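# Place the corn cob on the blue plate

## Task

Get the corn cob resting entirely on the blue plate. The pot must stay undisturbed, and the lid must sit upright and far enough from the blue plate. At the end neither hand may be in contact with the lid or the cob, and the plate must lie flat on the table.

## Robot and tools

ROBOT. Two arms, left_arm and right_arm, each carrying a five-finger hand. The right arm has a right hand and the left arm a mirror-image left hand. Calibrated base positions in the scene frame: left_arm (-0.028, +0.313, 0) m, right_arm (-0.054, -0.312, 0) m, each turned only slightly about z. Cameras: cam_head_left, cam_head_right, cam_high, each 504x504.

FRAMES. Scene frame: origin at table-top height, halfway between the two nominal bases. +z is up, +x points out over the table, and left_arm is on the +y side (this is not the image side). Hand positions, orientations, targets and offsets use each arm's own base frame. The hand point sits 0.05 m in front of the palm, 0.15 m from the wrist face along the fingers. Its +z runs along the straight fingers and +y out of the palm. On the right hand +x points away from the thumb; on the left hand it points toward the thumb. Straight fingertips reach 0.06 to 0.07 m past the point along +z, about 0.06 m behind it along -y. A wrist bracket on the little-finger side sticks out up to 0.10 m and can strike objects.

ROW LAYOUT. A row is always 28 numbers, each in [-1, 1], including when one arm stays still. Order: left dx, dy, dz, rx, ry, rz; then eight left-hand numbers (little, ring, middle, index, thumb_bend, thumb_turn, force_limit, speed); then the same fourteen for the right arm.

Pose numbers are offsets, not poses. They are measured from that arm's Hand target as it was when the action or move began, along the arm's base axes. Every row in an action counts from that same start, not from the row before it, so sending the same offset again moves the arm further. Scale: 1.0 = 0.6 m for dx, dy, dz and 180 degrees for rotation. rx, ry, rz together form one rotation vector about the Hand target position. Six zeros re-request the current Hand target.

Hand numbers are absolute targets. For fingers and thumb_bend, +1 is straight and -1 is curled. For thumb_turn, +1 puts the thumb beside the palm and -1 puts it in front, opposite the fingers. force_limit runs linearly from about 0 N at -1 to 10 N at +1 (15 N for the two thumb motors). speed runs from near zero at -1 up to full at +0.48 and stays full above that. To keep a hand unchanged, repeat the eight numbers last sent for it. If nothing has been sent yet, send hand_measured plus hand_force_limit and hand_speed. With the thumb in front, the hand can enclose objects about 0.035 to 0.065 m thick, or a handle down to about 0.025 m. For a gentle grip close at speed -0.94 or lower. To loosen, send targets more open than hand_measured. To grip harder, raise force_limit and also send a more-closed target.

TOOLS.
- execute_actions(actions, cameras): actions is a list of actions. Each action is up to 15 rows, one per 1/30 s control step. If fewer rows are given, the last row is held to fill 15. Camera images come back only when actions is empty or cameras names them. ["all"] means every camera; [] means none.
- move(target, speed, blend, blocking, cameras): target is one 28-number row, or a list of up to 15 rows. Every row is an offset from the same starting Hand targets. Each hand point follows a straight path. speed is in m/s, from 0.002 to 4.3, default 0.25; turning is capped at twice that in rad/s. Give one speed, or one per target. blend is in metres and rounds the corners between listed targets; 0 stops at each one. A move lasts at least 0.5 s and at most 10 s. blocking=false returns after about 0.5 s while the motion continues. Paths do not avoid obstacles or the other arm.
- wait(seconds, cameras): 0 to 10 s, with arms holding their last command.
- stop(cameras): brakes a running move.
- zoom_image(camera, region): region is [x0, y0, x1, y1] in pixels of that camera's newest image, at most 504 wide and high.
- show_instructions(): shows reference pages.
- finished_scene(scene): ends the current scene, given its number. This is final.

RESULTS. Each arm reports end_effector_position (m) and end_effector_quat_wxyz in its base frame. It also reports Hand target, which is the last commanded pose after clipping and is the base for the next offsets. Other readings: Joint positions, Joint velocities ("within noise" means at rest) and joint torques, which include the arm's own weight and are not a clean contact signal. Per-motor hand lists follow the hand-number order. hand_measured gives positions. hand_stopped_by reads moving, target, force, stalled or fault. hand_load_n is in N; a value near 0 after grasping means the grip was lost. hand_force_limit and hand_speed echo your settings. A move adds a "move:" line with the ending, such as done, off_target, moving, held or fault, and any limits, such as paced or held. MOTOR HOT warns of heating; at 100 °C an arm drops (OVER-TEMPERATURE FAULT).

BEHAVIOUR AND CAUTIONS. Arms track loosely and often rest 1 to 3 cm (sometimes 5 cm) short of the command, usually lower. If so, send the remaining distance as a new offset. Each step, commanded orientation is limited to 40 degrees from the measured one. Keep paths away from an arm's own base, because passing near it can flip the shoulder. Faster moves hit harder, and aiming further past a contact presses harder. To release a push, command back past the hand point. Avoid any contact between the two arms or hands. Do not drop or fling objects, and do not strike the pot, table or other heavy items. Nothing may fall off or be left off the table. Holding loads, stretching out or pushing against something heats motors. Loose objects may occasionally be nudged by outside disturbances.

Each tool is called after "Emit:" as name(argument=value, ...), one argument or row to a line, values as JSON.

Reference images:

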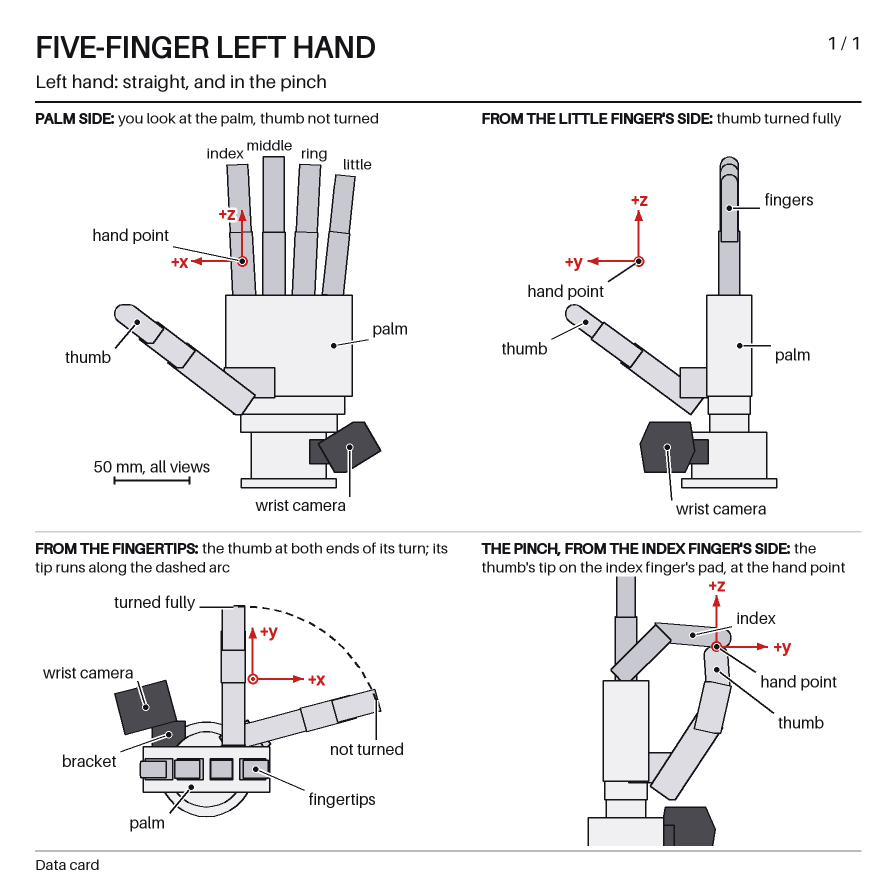

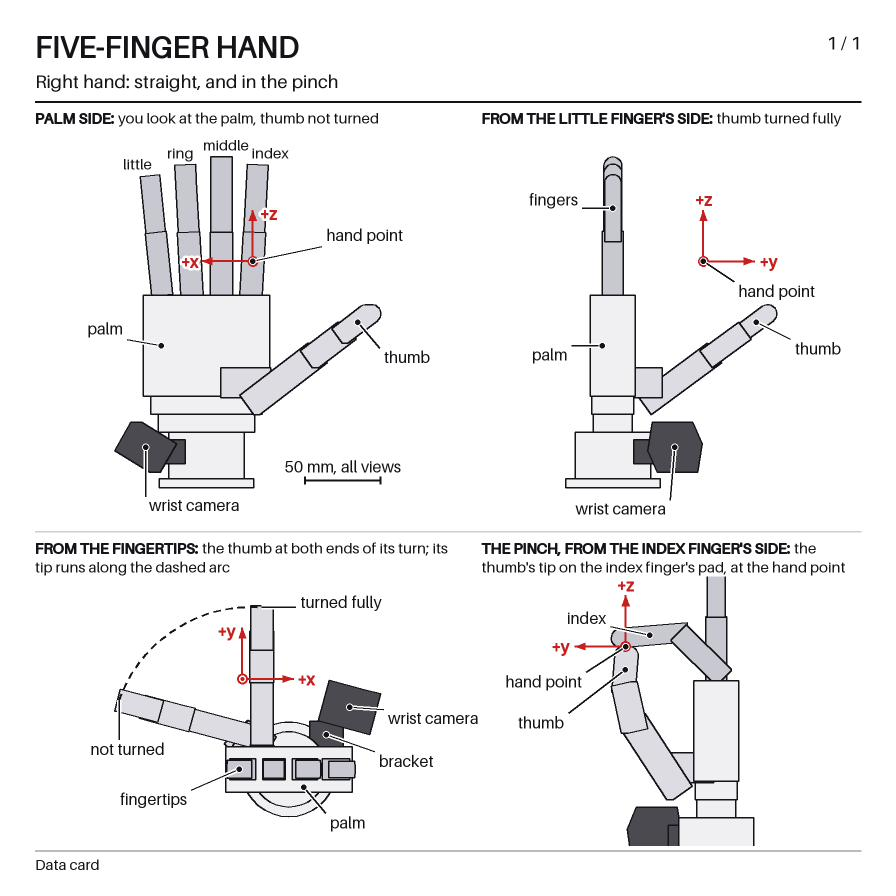

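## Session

Emit:
execute_actions(
  actions=[],
)

Scene clock: 0.00 s.
left_arm: end_effector_position=(+0.2948, -0.3059, +0.2322) hand_measured=(+1.000, +1.000, +1.000, +1.000, +1.000, +1.000) hand_load_n=(+0.0, +0.0, +0.0, +0.0, +0.0, +0.0) hand_stopped_by=(target, target, target, target, target, target) hand_force_limit=0.00 hand_speed=-0.80 end_effector_quat_wxyz=(+0.386, +0.334, +0.724, -0.463) | right_arm: end_effector_position=(+0.8467, +0.2207, +0.2028) hand_measured=(+1.000, +1.000, +1.000, +1.000, +1.000, +1.000) hand_load_n=(+0.0, +0.0, +0.0, +0.0, +0.0, +0.0) hand_stopped_by=(target, target, target, target, target, target) hand_force_limit=0.00 hand_speed=-0.80 end_effector_quat_wxyz=(-0.588, +0.706, +0.055, +0.390)
Joint positions: left_arm=[-0.618 0.838 0.587 -0.101 0.66 1.348] | right_arm=[0.078 2.225 1.909 0.309 -0.984 -0.67]
Joint velocities: within noise
Joint torques (N m): no reading
Heat: left arm: hottest elbow 31 °C; right arm: hottest elbow 30 °C.
Hand target: left_arm +0.3001, -0.3097, +0.2498; +0.399, +0.337, +0.715, -0.466 | right_arm +0.8508, +0.2211, +0.2315; -0.588, +0.696, +0.068, +0.407

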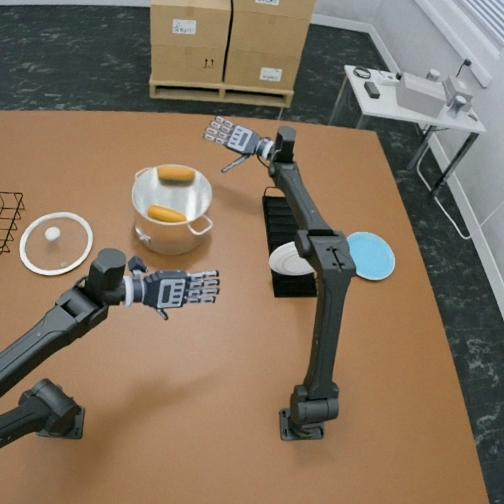

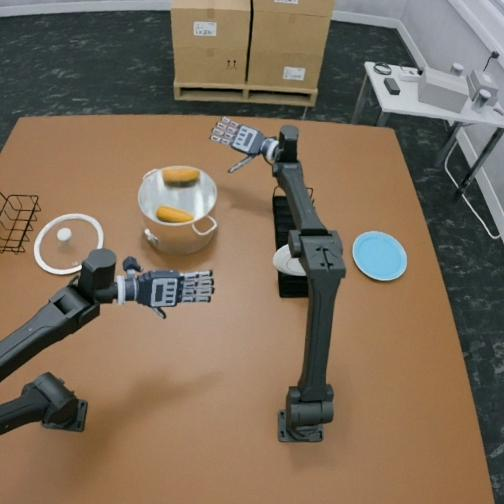

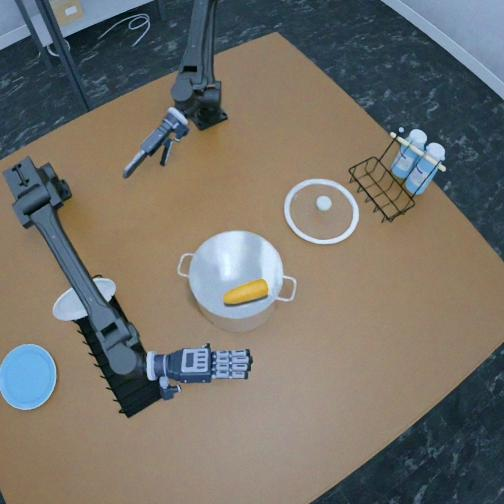

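Emit:
zoom_image(
  camera="cam_head_left",
  region=[110, 150, 240, 280],
)

Emit:
zoom_image(
  camera="cam_high",
  region=[160, 210, 320, 370],
)

Emit:
zoom_image(
  camera="cam_head_left",
  region=[230, 180, 410, 330],
)

Scaled by 3.877 from the camera's 504x504 image, which has a finer 720x720 frame.

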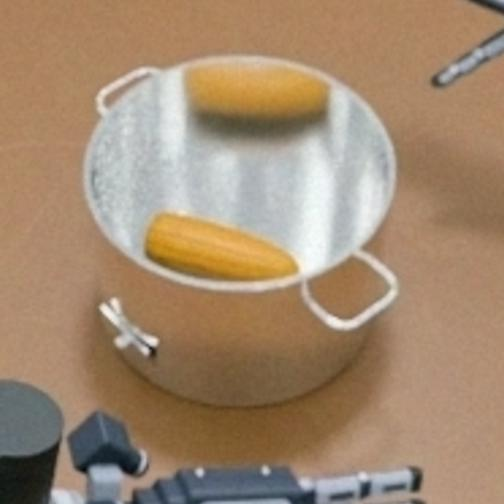

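Scaled by 3.150 from the camera's 504x504 image, which has a finer 720x720 frame.

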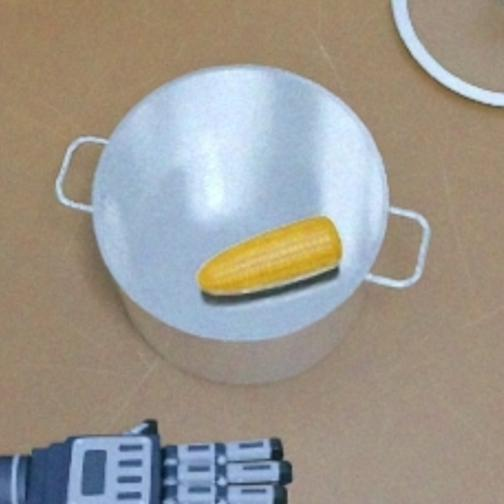

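Scaled by 2.800 from the camera's 504x504 image, which has a finer 720x720 frame.

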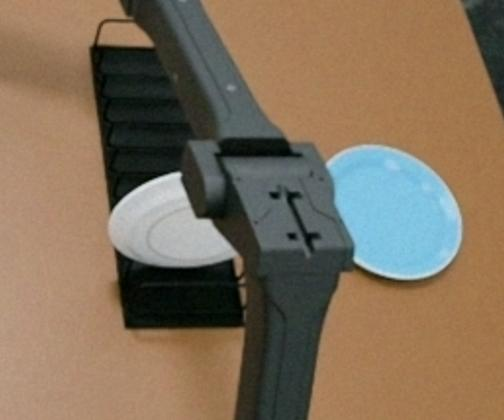

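Emit:
move(
  target=[
    [0.11,0.28,0.12,0,0,0.139,1,1,1,1,1,1,0,-0.8,-0.185,0.198,0.2475,0.1074,0.2105,-0.1765,0.4,0.45,0.6,0.6,1,-1,0.1,-0.2],
    [0.217,0.567,0.167,0,0,0.278,1,1,1,1,1,1,0,-0.8,-0.327,0.298,0.114,0.2149,0.421,-0.353,0.4,0.45,0.6,0.6,1,-1,0.1,-0.2],
  ],
  speed=0.25,
  blend=[0.05,0],
  cameras=["all"],
)

Scene clock: 152.40 s.
left_arm: end_effector_position=(+0.4162, +0.0219, +0.3119) hand_measured=(+1.000, +1.000, +1.000, +1.000, +1.000, +1.000) hand_load_n=(+0.0, +0.0, +0.0, -0.5, +0.0, +0.0) hand_stopped_by=(target, target, target, target, target, target) hand_force_limit=0.00 hand_speed=-0.80 end_effector_quat_wxyz=(+0.531, -0.002, +0.806, -0.262) | right_arm: end_effector_position=(+0.6487, +0.3875, +0.2653) hand_measured=(+0.400, +0.450, +0.600, +0.600, +1.000, -1.000) hand_load_n=(+0.0, +0.0, +0.0, +0.0, +0.0, +0.0) hand_stopped_by=(target, target, target, target, target, target) hand_force_limit=0.10 hand_speed=-0.20 end_effector_quat_wxyz=(+0.374, -0.521, +0.752, -0.149)
Joint positions: left_arm=[0.241 0.79 0.797 -0.395 0.659 1.355] | right_arm=[0.509 1.838 1.823 -0.746 0.207 0.779]
Joint torques (N m): left_arm=[-0.91 -1.79 13.05 2.81 0.18 0] | right_arm=[2.2 -16.79 12.96 0.99 0.3 0.06]
Heat: left arm: hottest elbow 40 °C; right arm: hottest elbow 36 °C.
Hand target: left_arm +0.4303, +0.0306, +0.3500; +0.558, +0.003, +0.790, -0.253 | right_arm +0.6546, +0.4000, +0.2997; +0.400, -0.512, +0.746, -0.148
Off the commanded pose: left_arm 0.042 m, 4 deg | right_arm 0.037 m, 3 deg.
move: off_target (left_arm, right_arm)

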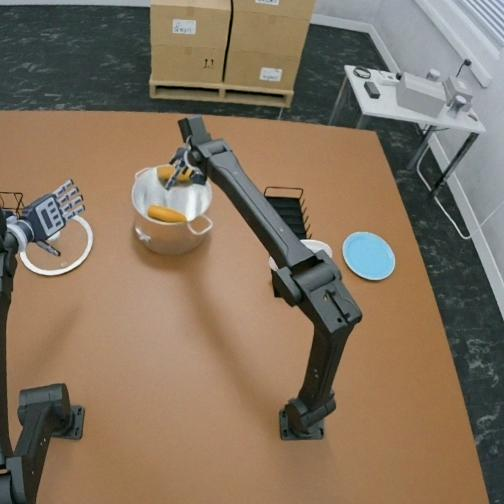

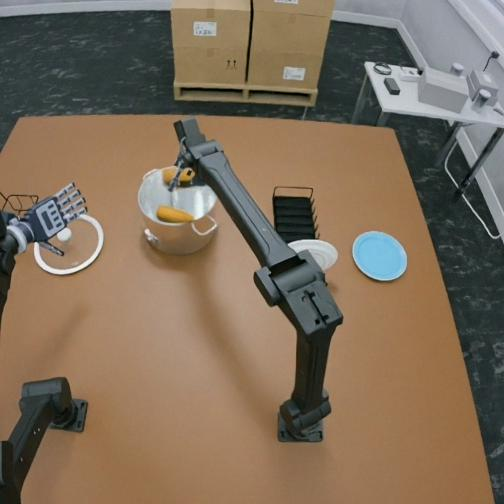

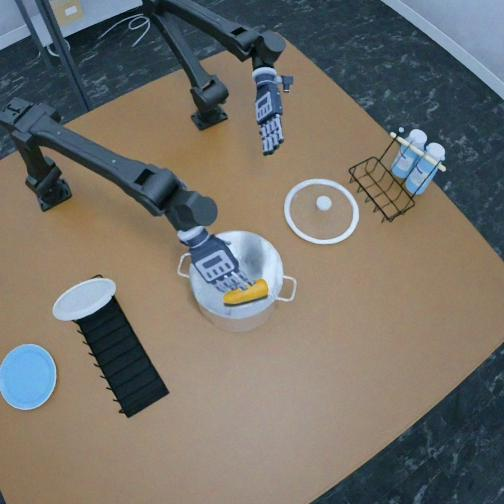

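Emit:
zoom_image(
  camera="cam_high",
  region=[160, 210, 320, 370],
)

Emit:
zoom_image(
  camera="cam_head_left",
  region=[110, 150, 240, 280],
)

Scaled by 3.150 from the camera's 504x504 image, which has a finer 720x720 frame.

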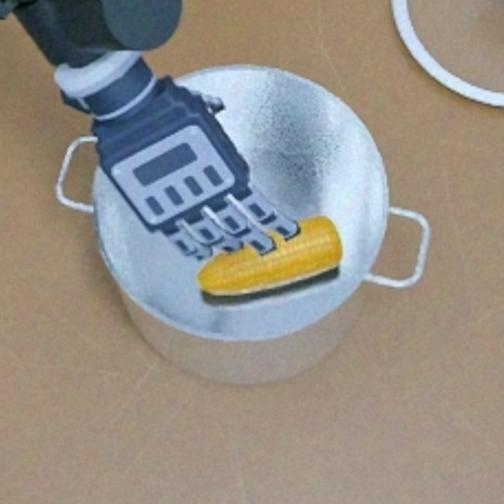

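Scaled by 3.877 from the camera's 504x504 image, which has a finer 720x720 frame.

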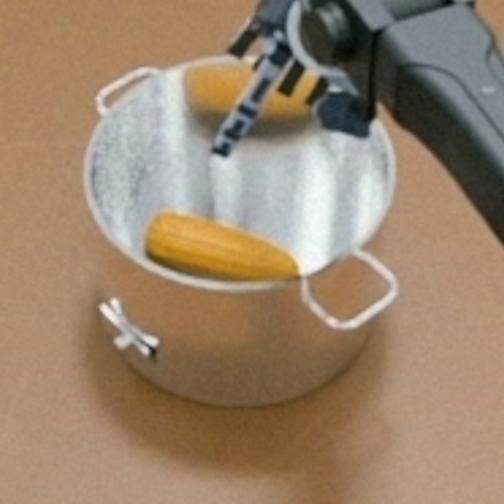

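Emit:
move(
  target=[0,0,0,0,0,0,1,1,1,1,1,1,0,-0.8,0.026,0.05,-0.183,-0.0305,0.0464,0,0.4,0.45,0.6,0.6,1,-1,0.1,-0.2],
  speed=0.12,
  cameras=["all"],
)

Emit:
zoom_image(
  camera="cam_high",
  region=[180, 220, 300, 340],
)

Emit:
zoom_image(
  camera="cam_head_left",
  region=[120, 150, 220, 250],
)

Scene clock: 175.33 s.
left_arm: end_effector_position=(+0.4162, +0.0219, +0.3119) hand_measured=(+1.000, +1.000, +1.000, +1.000, +1.000, +1.000) hand_load_n=(+0.0, +0.0, +0.5, +0.0, +0.0, +0.0) hand_stopped_by=(target, target, target, target, target, target) hand_force_limit=0.00 hand_speed=-0.80 end_effector_quat_wxyz=(+0.531, -0.002, +0.806, -0.262) | right_arm: end_effector_position=(+0.6622, +0.4154, +0.1645) hand_measured=(+0.400, +0.450, +0.600, +0.600, +1.000, -1.000) hand_load_n=(+0.0, +0.0, +0.0, +0.0, +0.0, -0.5) hand_stopped_by=(target, target, target, target, target, target) hand_force_limit=0.10 hand_speed=-0.20 end_effector_quat_wxyz=(+0.298, -0.546, +0.769, -0.147)
Joint positions: left_arm=[0.241 0.79 0.797 -0.395 0.659 1.355] | right_arm=[0.538 2.032 1.927 -0.823 0.234 0.795]
Joint torques (N m): left_arm=[-0.44 -1.85 13.23 2.81 0.14 0.05] | right_arm=[2.08 -18.08 12.56 0.7 0.33 0.07]
Heat: left arm: hottest elbow 47 °C; right arm: hottest elbow 39 °C.
Hand target: left_arm +0.4303, +0.0306, +0.3500; +0.558, +0.003, +0.790, -0.253 | right_arm +0.6703, +0.4300, +0.1900; +0.320, -0.539, +0.765, -0.146
Off the commanded pose: left_arm 0.042 m, 4 deg | right_arm 0.030 m, 3 deg.
move: off_target (left_arm, right_arm)

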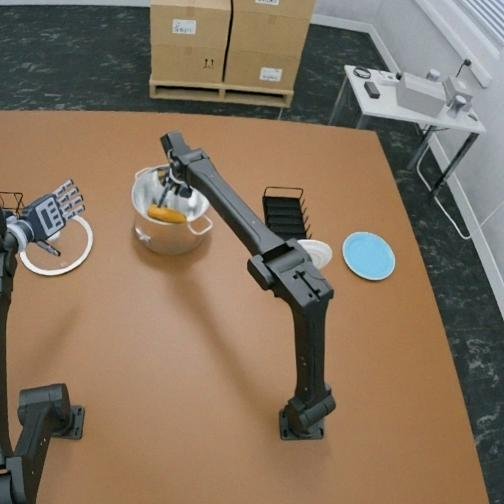

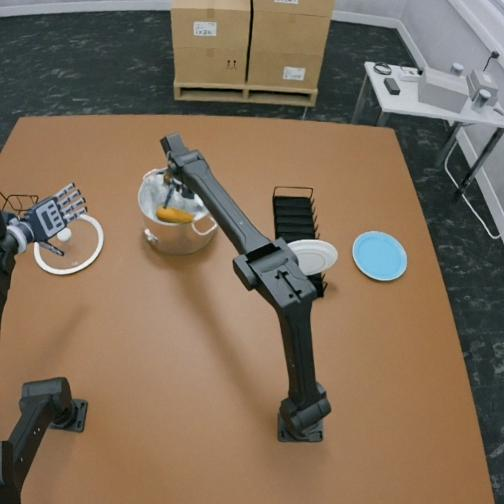

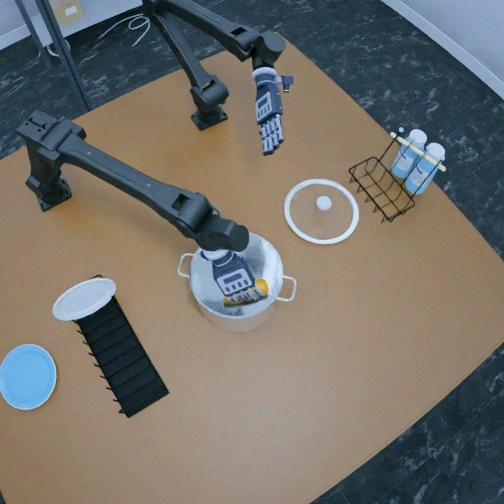

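Scaled by 4.200 from the camera's 504x504 image, which has a finer 720x720 frame.

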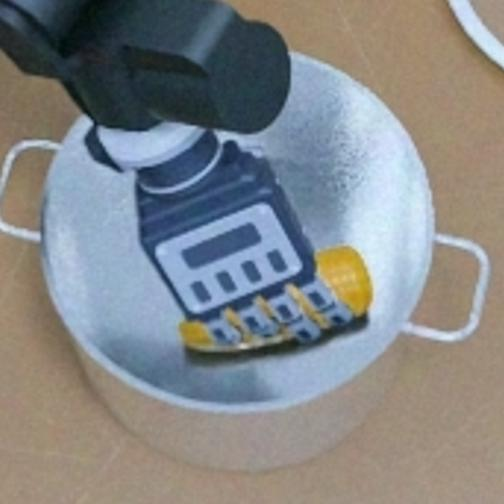

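Scaled by 5.040 from the camera's 504x504 image, which has a finer 720x720 frame.

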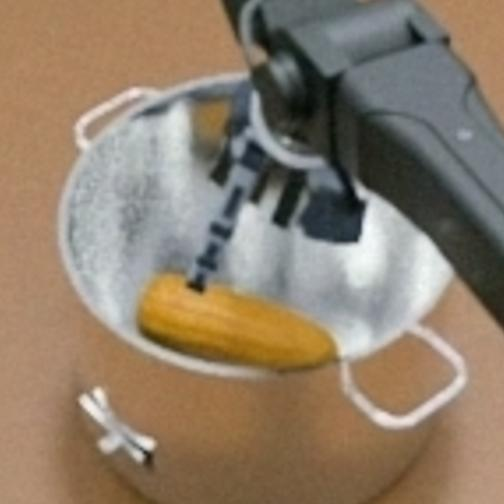

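Emit:
move(
  target=[0,0,0,0,0,0,1,1,1,1,1,1,0,-0.8,0.006,0.018,-0.133,-0.0305,0.0464,0,0.4,0.45,0.6,0.6,1,-1,0.1,-0.2],
  speed=0.1,
  cameras=["all"],
)

Emit:
zoom_image(
  camera="cam_high",
  region=[180, 220, 300, 340],
)

Emit:
zoom_image(
  camera="cam_head_left",
  region=[120, 150, 220, 250],
)

Scene clock: 228.27 s.
left_arm: end_effector_position=(+0.4162, +0.0219, +0.3119) hand_measured=(+1.000, +1.000, +1.000, +1.000, +1.000, +1.000) hand_load_n=(+0.0, +0.0, +0.0, +0.0, +0.0, +0.0) hand_stopped_by=(target, target, target, target, target, target) hand_force_limit=0.00 hand_speed=-0.80 end_effector_quat_wxyz=(+0.531, -0.002, +0.806, -0.262) | right_arm: end_effector_position=(+0.6659, +0.4249, +0.0887) hand_measured=(+0.400, +0.450, +0.600, +0.600, +1.000, -1.000) hand_load_n=(+0.0, +0.0, +0.0, +0.0, +0.0, +0.0) hand_stopped_by=(target, target, target, target, target, target) hand_force_limit=0.10 hand_speed=-0.20 end_effector_quat_wxyz=(+0.216, -0.568, +0.781, -0.143)
Joint positions: left_arm=[0.241 0.79 0.797 -0.395 0.659 1.355] | right_arm=[0.548 2.211 2.086 -0.976 0.244 0.802]
Joint torques (N m): left_arm=[-0.62 -1.61 13.23 2.77 0.14 0.03] | right_arm=[2.26 -19.43 12.22 0.39 0.36 0.07]
Heat: left arm: hottest elbow 52 °C; right arm: hottest elbow 38 °C.
Hand target: left_arm +0.4303, +0.0306, +0.3500; +0.558, +0.003, +0.790, -0.253 | right_arm +0.6740, +0.4407, +0.1102; +0.237, -0.563, +0.779, -0.143
Off the commanded pose: left_arm 0.042 m, 4 deg | right_arm 0.028 m, 2 deg.
move: off_target (left_arm, right_arm)

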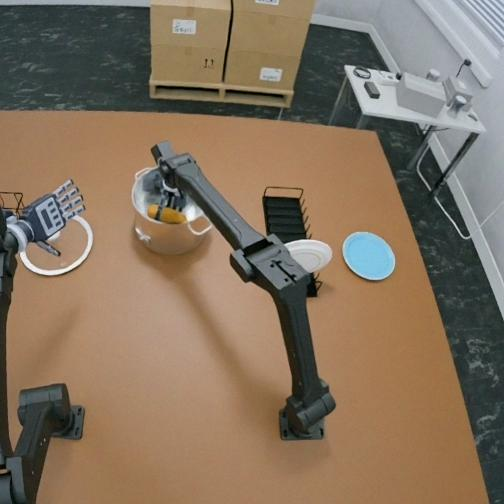

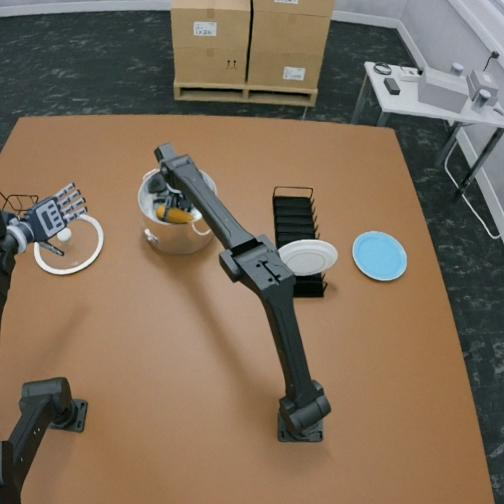

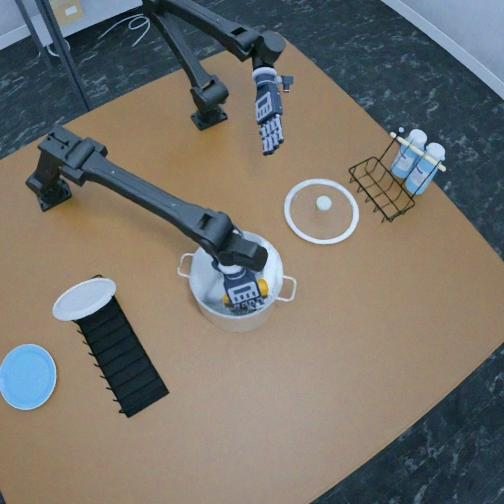

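Scaled by 4.200 from the camera's 504x504 image, which has a finer 720x720 frame.

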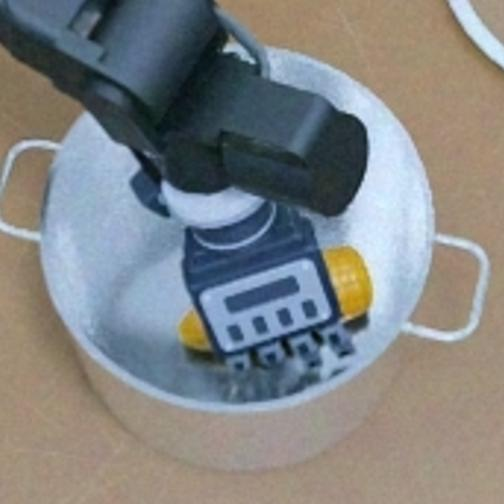

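Scaled by 5.040 from the camera's 504x504 image, which has a finer 720x720 frame.

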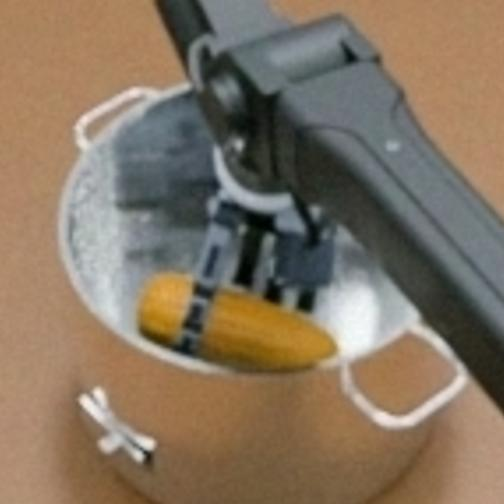

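Emit:
move(
  target=[0,0,0,0,0,0,1,1,1,1,1,1,0,-0.8,0.006,0.01,-0.063,0,0,0,0.4,0.45,0.6,0.6,1,-1,0.1,-0.2],
  speed=0.06,
  cameras=["cam_head_left","cam_high"],
)

Emit:
zoom_image(
  camera="cam_high",
  region=[180, 220, 300, 340],
)

Emit:
zoom_image(
  camera="cam_head_left",
  region=[120, 150, 220, 250],
)

Scene clock: 238.83 s.
left_arm: end_effector_position=(+0.4162, +0.0219, +0.3119) hand_measured=(+1.000, +1.000, +1.000, +1.000, +1.000, +1.000) hand_load_n=(+0.0, +0.0, +0.0, +0.0, +0.0, +0.0) hand_stopped_by=(target, target, target, target, target, target) hand_force_limit=0.00 hand_speed=-0.80 end_effector_quat_wxyz=(+0.531, -0.002, +0.806, -0.262) | right_arm: end_effector_position=(+0.6737, +0.4321, +0.0725) hand_measured=(+0.400, +0.450, +0.600, +0.600, +1.000, -1.000) hand_load_n=(+0.0, +0.0, -1.0, +0.0, +0.0, +0.0) hand_stopped_by=(target, target, target, target, target, target) hand_force_limit=0.10 hand_speed=-0.20 end_effector_quat_wxyz=(+0.225, -0.566, +0.780, -0.145)
Joint positions: left_arm=[0.241 0.79 0.797 -0.395 0.659 1.355] | right_arm=[0.552 2.239 2.086 -0.931 0.249 0.806]
Joint torques (N m): left_arm=[-0.38 -1.73 13.19 2.78 0.17 0.01] | right_arm=[2.32 -19.31 9.96 1.43 0.25 0.08]
Heat: left arm: hottest elbow 52 °C; right arm: hottest elbow 39 °C.
Hand target: left_arm +0.4303, +0.0306, +0.3500; +0.558, +0.003, +0.790, -0.253 | right_arm +0.6775, +0.4468, +0.0726; +0.237, -0.563, +0.778, -0.143
Off the commanded pose: left_arm 0.042 m, 4 deg | right_arm 0.015 m, 1 deg.
move: off_target (left_arm, right_arm)
Images, in order (width x height): cam_head_left 504x504, cam_high 504x504.

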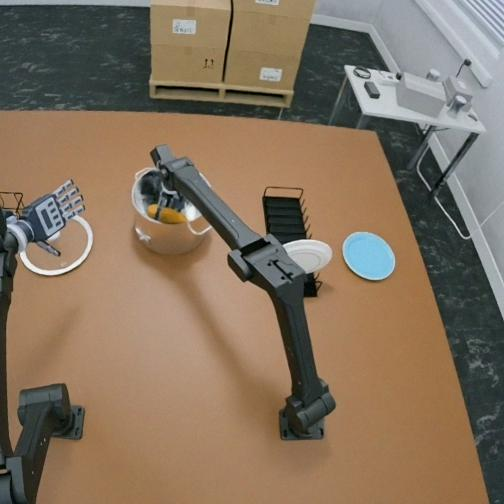

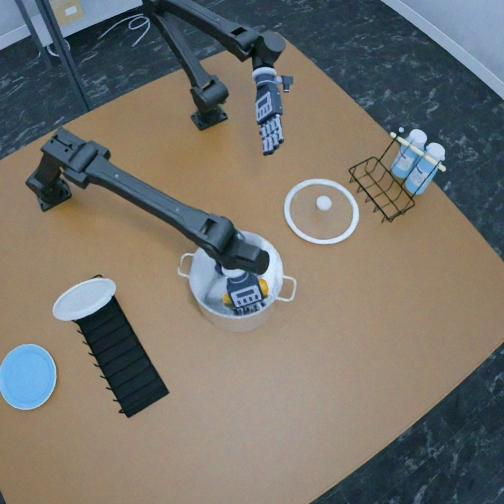

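Scaled by 4.200 from the camera's 504x504 image, which has a finer 720x720 frame.

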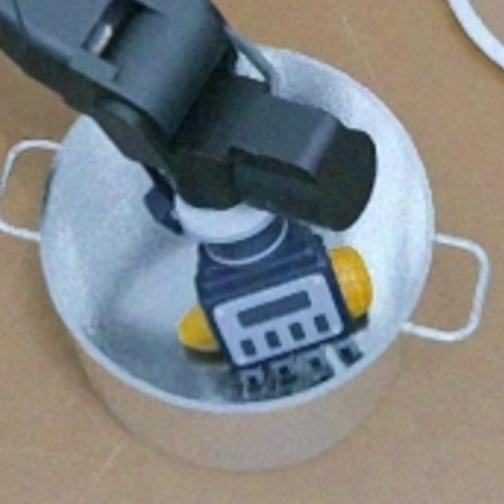

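Scaled by 5.040 from the camera's 504x504 image, which has a finer 720x720 frame.

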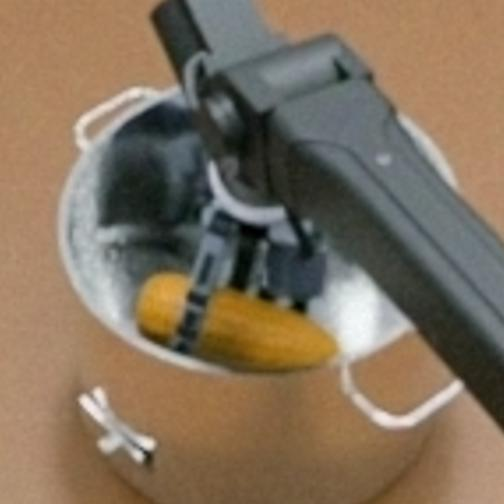

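Emit:
move(
  target=[
    [0,0,0,0,0,0,1,1,1,1,1,1,0,-0.8,-0.012,0,0.005,0,0,0,0.3,0.3,0.42,0.42,1,-1,0.1,-0.6],
    [0,0,0,0,0,0,1,1,1,1,1,1,0,-0.8,-0.012,0,-0.03,0,0,0,0.3,0.3,0.42,0.42,1,-1,0.1,-0.6],
  ],
  speed=0.05,
  cameras=["cam_head_left","cam_high"],
)

Emit:
zoom_image(
  camera="cam_high",
  region=[180, 220, 300, 340],
)

Emit:
zoom_image(
  camera="cam_head_left",
  region=[120, 150, 220, 250],
)

Scene clock: 263.30 s.
left_arm: end_effector_position=(+0.4162, +0.0219, +0.3119) hand_measured=(+1.000, +1.000, +1.000, +1.000, +1.000, +1.000) hand_load_n=(+0.0, +0.0, +0.0, +0.0, -0.5, +0.0) hand_stopped_by=(target, target, target, target, target, target) hand_force_limit=0.00 hand_speed=-0.80 end_effector_quat_wxyz=(+0.531, -0.002, +0.806, -0.262) | right_arm: end_effector_position=(+0.6763, +0.4365, +0.0689) hand_measured=(+0.300, +0.300, +0.420, +0.420, +1.000, -1.000) hand_load_n=(+0.0, +0.0, -5.0, +0.0, +0.0, +0.0) hand_stopped_by=(target, target, target, target, target, target) hand_force_limit=0.10 hand_speed=-0.60 end_effector_quat_wxyz=(+0.239, -0.562, +0.779, -0.147)
Joint positions: left_arm=[0.241 0.79 0.797 -0.395 0.659 1.355] | right_arm=[0.556 2.234 2.059 -0.881 0.253 0.81]
Joint torques (N m): left_arm=[-0.56 -1.49 13.2 2.8 0.16 -0.02] | right_arm=[2.43 -19.02 6.94 1.58 0.21 0.07]
Heat: left arm: hottest elbow 53 °C; right arm: hottest elbow 38 °C.
Hand target: left_arm +0.4303, +0.0306, +0.3500; +0.558, +0.003, +0.790, -0.253 | right_arm +0.6703, +0.4466, +0.0543; +0.237, -0.563, +0.779, -0.143
Off the commanded pose: left_arm 0.042 m, 4 deg | right_arm 0.019 m, 1 deg.
move: off_target (left_arm, right_arm)
Images, in order (width x height): cam_head_left 504x504, cam_high 504x504.

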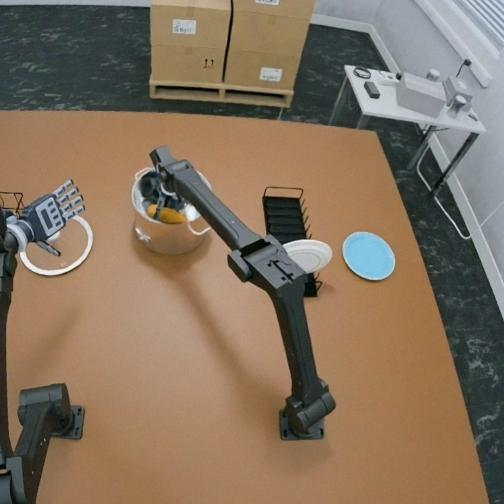

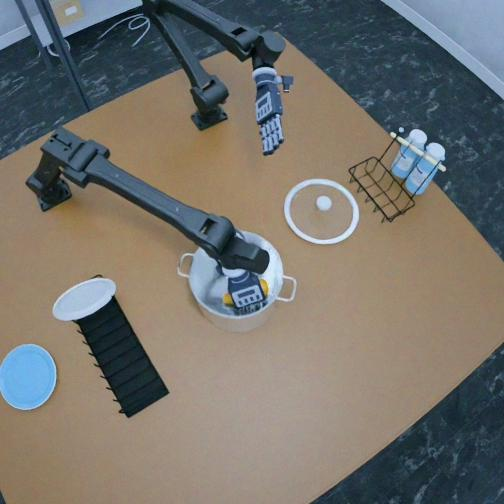

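Scaled by 4.200 from the camera's 504x504 image, which has a finer 720x720 frame.

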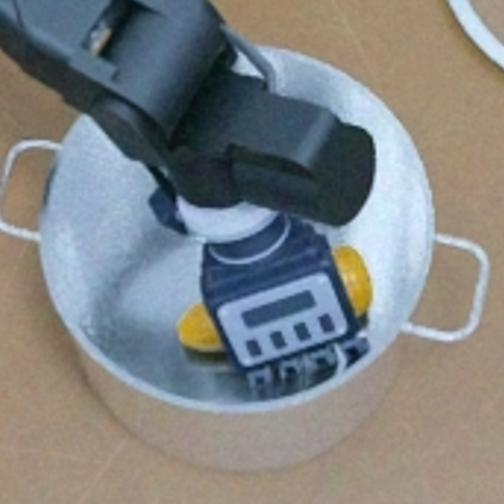

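Scaled by 5.040 from the camera's 504x504 image, which has a finer 720x720 frame.

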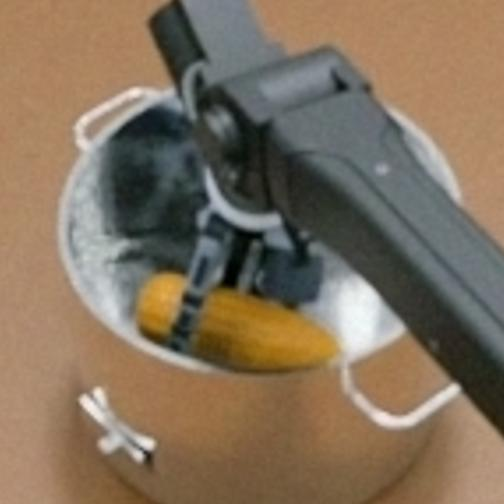

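Emit:
move(
  target=[
    [0,0,0,0,0,0,1,1,1,1,1,1,0,-0.8,0.01,0,0.035,0,0,0,0.2,0.2,0.2,0.3,1,-1,0.1,-0.7],
    [0,0,0,0,0,0,1,1,1,1,1,1,0,-0.8,0.01,0,-0.01,0,0,0,0.2,0.2,0.2,0.3,1,-1,0.1,-0.7],
  ],
  speed=0.05,
  cameras=["cam_head_left","cam_high"],
)

Emit:
zoom_image(
  camera="cam_high",
  region=[180, 220, 300, 340],
)

Emit:
zoom_image(
  camera="cam_head_left",
  region=[120, 150, 220, 250],
)

Scene clock: 292.77 s.
left_arm: end_effector_position=(+0.4162, +0.0219, +0.3119) hand_measured=(+1.000, +1.000, +1.000, +1.000, +1.000, +1.000) hand_load_n=(+0.0, +0.0, +0.0, +0.0, +0.0, +0.0) hand_stopped_by=(target, target, target, target, target, target) hand_force_limit=0.00 hand_speed=-0.80 end_effector_quat_wxyz=(+0.531, -0.002, +0.806, -0.262) | right_arm: end_effector_position=(+0.6778, +0.4377, +0.0653) hand_measured=(+0.200, +0.200, +0.200, +0.300, +1.000, -1.000) hand_load_n=(+0.0, -1.0, -2.0, +0.0, +0.0, +0.0) hand_stopped_by=(target, target, target, target, target, target) hand_force_limit=0.10 hand_speed=-0.70 end_effector_quat_wxyz=(+0.239, -0.561, +0.779, -0.146)
Joint positions: left_arm=[0.241 0.79 0.797 -0.395 0.659 1.355] | right_arm=[0.556 2.242 2.064 -0.879 0.252 0.813]
Joint torques (N m): left_arm=[-0.79 -1.73 13.18 2.76 0.15 0.03] | right_arm=[2.02 -18.14 7.98 1.74 0.17 0.02]
Heat: left arm: hottest elbow 54 °C; right arm: hottest elbow 37 °C.
Hand target: left_arm +0.4303, +0.0306, +0.3500; +0.558, +0.003, +0.790, -0.253 | right_arm +0.6763, +0.4466, +0.0485; +0.237, -0.563, +0.779, -0.143
Off the commanded pose: left_arm 0.042 m, 4 deg | right_arm 0.019 m, 0 deg.
move: off_target (left_arm, right_arm)
Images, in order (width x height): cam_head_left 504x504, cam_high 504x504.

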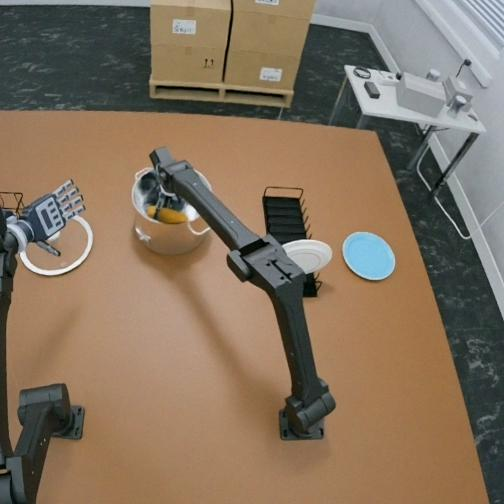

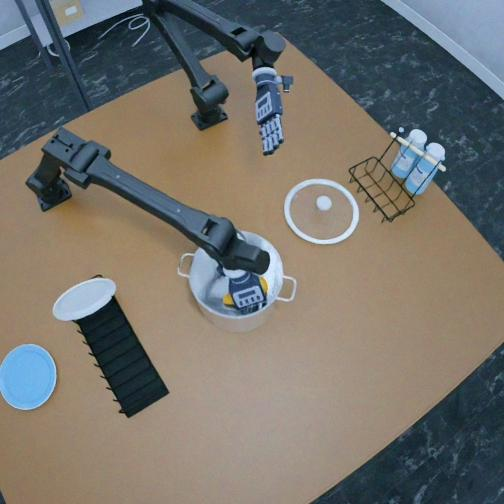

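Scaled by 4.200 from the camera's 504x504 image, which has a finer 720x720 frame.

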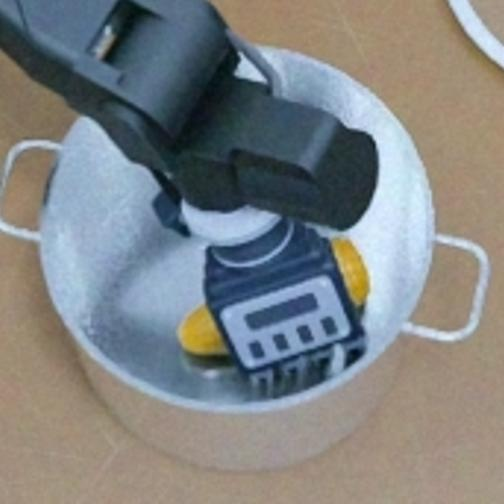

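Scaled by 5.040 from the camera's 504x504 image, which has a finer 720x720 frame.

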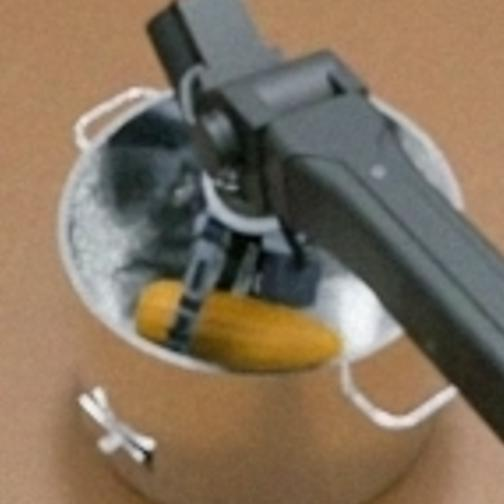

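Emit:
move(
  target=[0,0,0,0,0,0,1,1,1,1,1,1,0,-0.8,0,0,0.008,0,0,0,0.1,0.05,-0.05,0,0.1,-1,-0.5,-0.88],
  speed=0.05,
  cameras=["cam_head_left","cam_high"],
)

Emit:
zoom_image(
  camera="cam_high",
  region=[180, 220, 300, 340],
)

Emit:
zoom_image(
  camera="cam_head_left",
  region=[120, 150, 220, 250],
)

Scene clock: 300.07 s.
left_arm: end_effector_position=(+0.4162, +0.0219, +0.3119) hand_measured=(+1.000, +1.000, +1.000, +1.000, +1.000, +1.000) hand_load_n=(+0.0, +0.0, +0.0, +0.0, -0.5, +0.0) hand_stopped_by=(target, target, target, target, target, target) hand_force_limit=0.00 hand_speed=-0.80 end_effector_quat_wxyz=(+0.531, -0.002, +0.806, -0.262) | right_arm: end_effector_position=(+0.6789, +0.4384, +0.0602) hand_measured=(+0.100, +0.050, +0.002, +0.000, +0.898, -1.000) hand_load_n=(-0.5, +0.0, +4.5, +0.0, +4.5, +2.0) hand_stopped_by=(target, target, force, target, force, target) hand_force_limit=-0.50 hand_speed=-0.88 end_effector_quat_wxyz=(+0.238, -0.561, +0.779, -0.146)
Joint positions: left_arm=[0.241 0.79 0.797 -0.395 0.659 1.355] | right_arm=[0.556 2.25 2.064 -0.872 0.252 0.813]
Joint torques (N m): left_arm=[-0.79 -1.79 13.12 2.73 0.19 0.02] | right_arm=[2.14 -18.9 8.7 0.77 0.16 0.02]
Heat: left arm: hottest elbow 54 °C; right arm: hottest elbow 36 °C.
Hand target: left_arm +0.4303, +0.0306, +0.3500; +0.558, +0.003, +0.790, -0.253 | right_arm +0.6763, +0.4466, +0.0531; +0.237, -0.563, +0.779, -0.143
Off the commanded pose: left_arm 0.042 m, 4 deg | right_arm 0.011 m, 0 deg.
move: off_target (left_arm, right_arm)
Images, in order (width x height): cam_head_left 504x504, cam_high 504x504.

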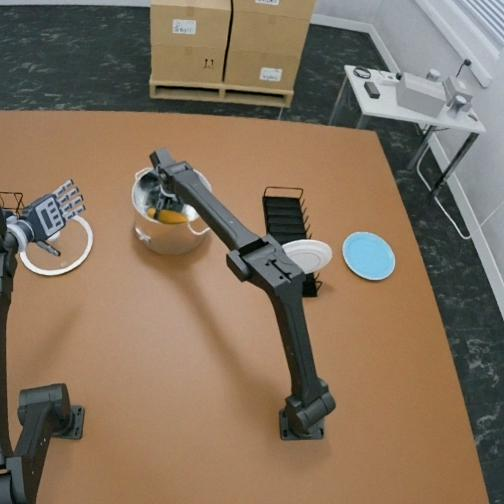

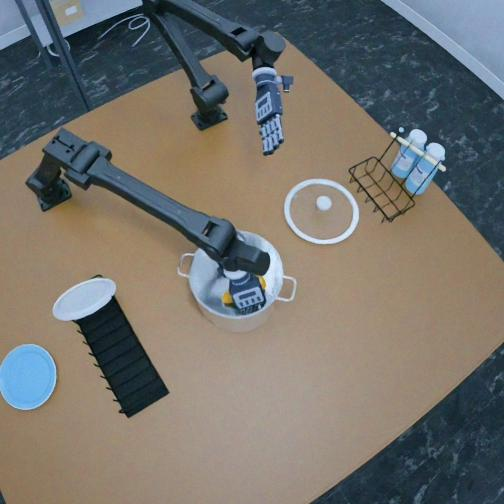

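Scaled by 4.200 from the camera's 504x504 image, which has a finer 720x720 frame.

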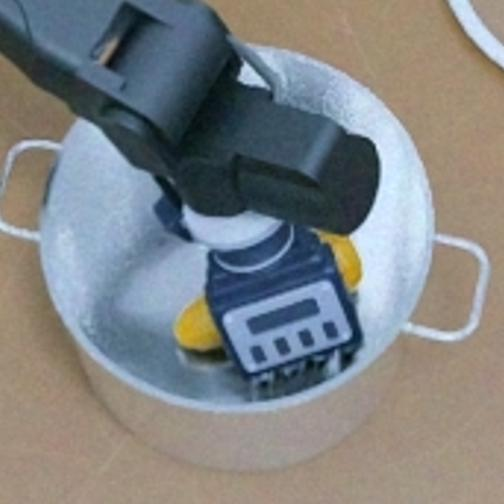

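Scaled by 5.040 from the camera's 504x504 image, which has a finer 720x720 frame.

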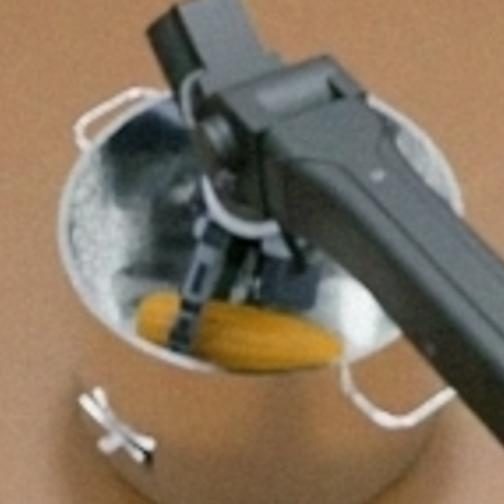

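Emit:
move(
  target=[0,0,0,0,0,0,1,1,1,1,1,1,0,-0.8,0,0,0,0,0,0,-0.1,-0.2,-0.3,-0.3,0,-1,0.1,-0.9],
  speed=0.05,
  cameras=["cam_head_left","cam_high"],
)

Emit:
zoom_image(
  camera="cam_high",
  region=[180, 220, 300, 340],
)

Emit:
zoom_image(
  camera="cam_head_left",
  region=[120, 150, 220, 250],
)

Scene clock: 312.27 s.
left_arm: end_effector_position=(+0.4162, +0.0219, +0.3119) hand_measured=(+1.000, +1.000, +1.000, +1.000, +1.000, +1.000) hand_load_n=(+0.0, +0.0, +0.0, +0.0, +0.0, +0.0) hand_stopped_by=(target, target, target, target, target, target) hand_force_limit=0.00 hand_speed=-0.80 end_effector_quat_wxyz=(+0.531, -0.002, +0.806, -0.262) | right_arm: end_effector_position=(+0.6787, +0.4384, +0.0590) hand_measured=(-0.092, -0.022, -0.006, -0.080, +0.894, -1.000) hand_load_n=(+7.0, +0.0, +0.0, +5.5, +18.0, +9.0) hand_stopped_by=(force, force, force, force, force, target) hand_force_limit=0.10 hand_speed=-0.90 end_effector_quat_wxyz=(+0.238, -0.561, +0.779, -0.146)
Joint positions: left_arm=[0.241 0.79 0.797 -0.395 0.659 1.355] | right_arm=[0.556 2.251 2.064 -0.872 0.251 0.813]
Joint torques (N m): left_arm=[-0.38 -1.96 13.22 2.78 0.17 0.03] | right_arm=[2.02 -19.08 8.73 0.76 0.16 0.02]
Heat: left arm: hottest elbow 54 °C; right arm: hottest elbow 36 °C.
Hand target: left_arm +0.4303, +0.0306, +0.3500; +0.558, +0.003, +0.790, -0.253 | right_arm +0.6763, +0.4467, +0.0533; +0.237, -0.563, +0.779, -0.143
Off the commanded pose: left_arm 0.042 m, 4 deg | right_arm 0.010 m, 0 deg.
move: off_target (left_arm)
Images, in order (width x height): cam_head_left 504x504, cam_high 504x504.

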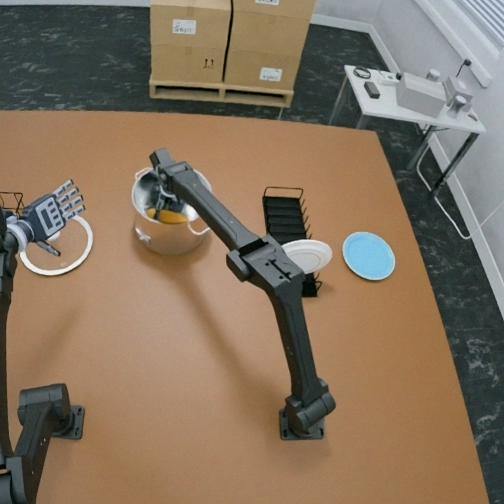

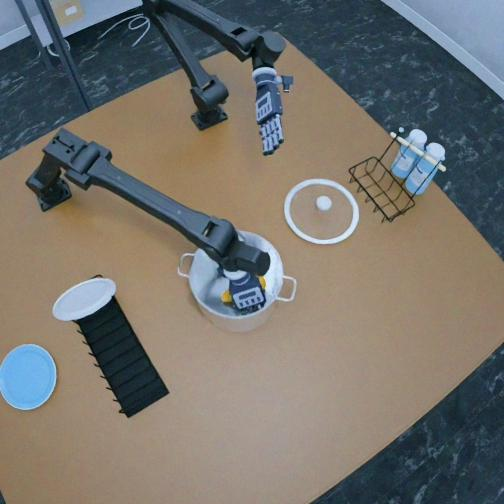

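Scaled by 4.200 from the camera's 504x504 image, which has a finer 720x720 frame.

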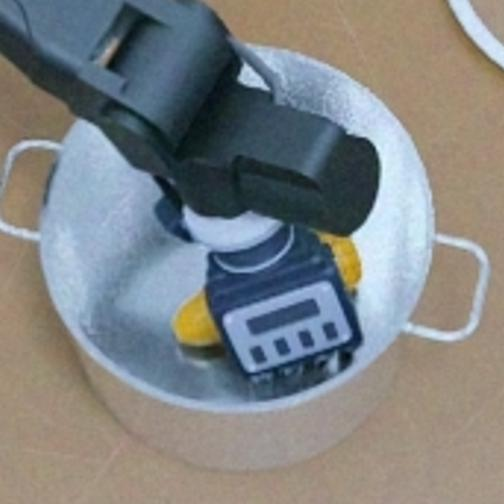

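Scaled by 5.040 from the camera's 504x504 image, which has a finer 720x720 frame.

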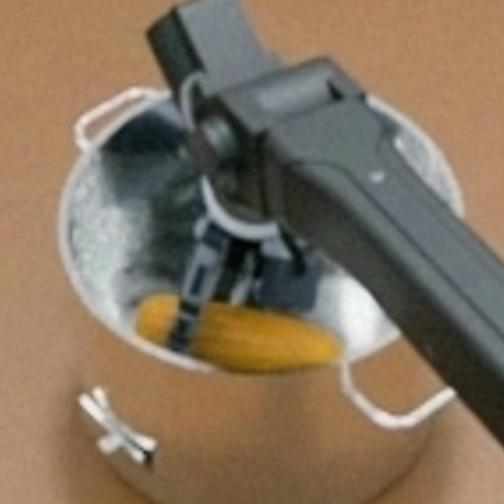

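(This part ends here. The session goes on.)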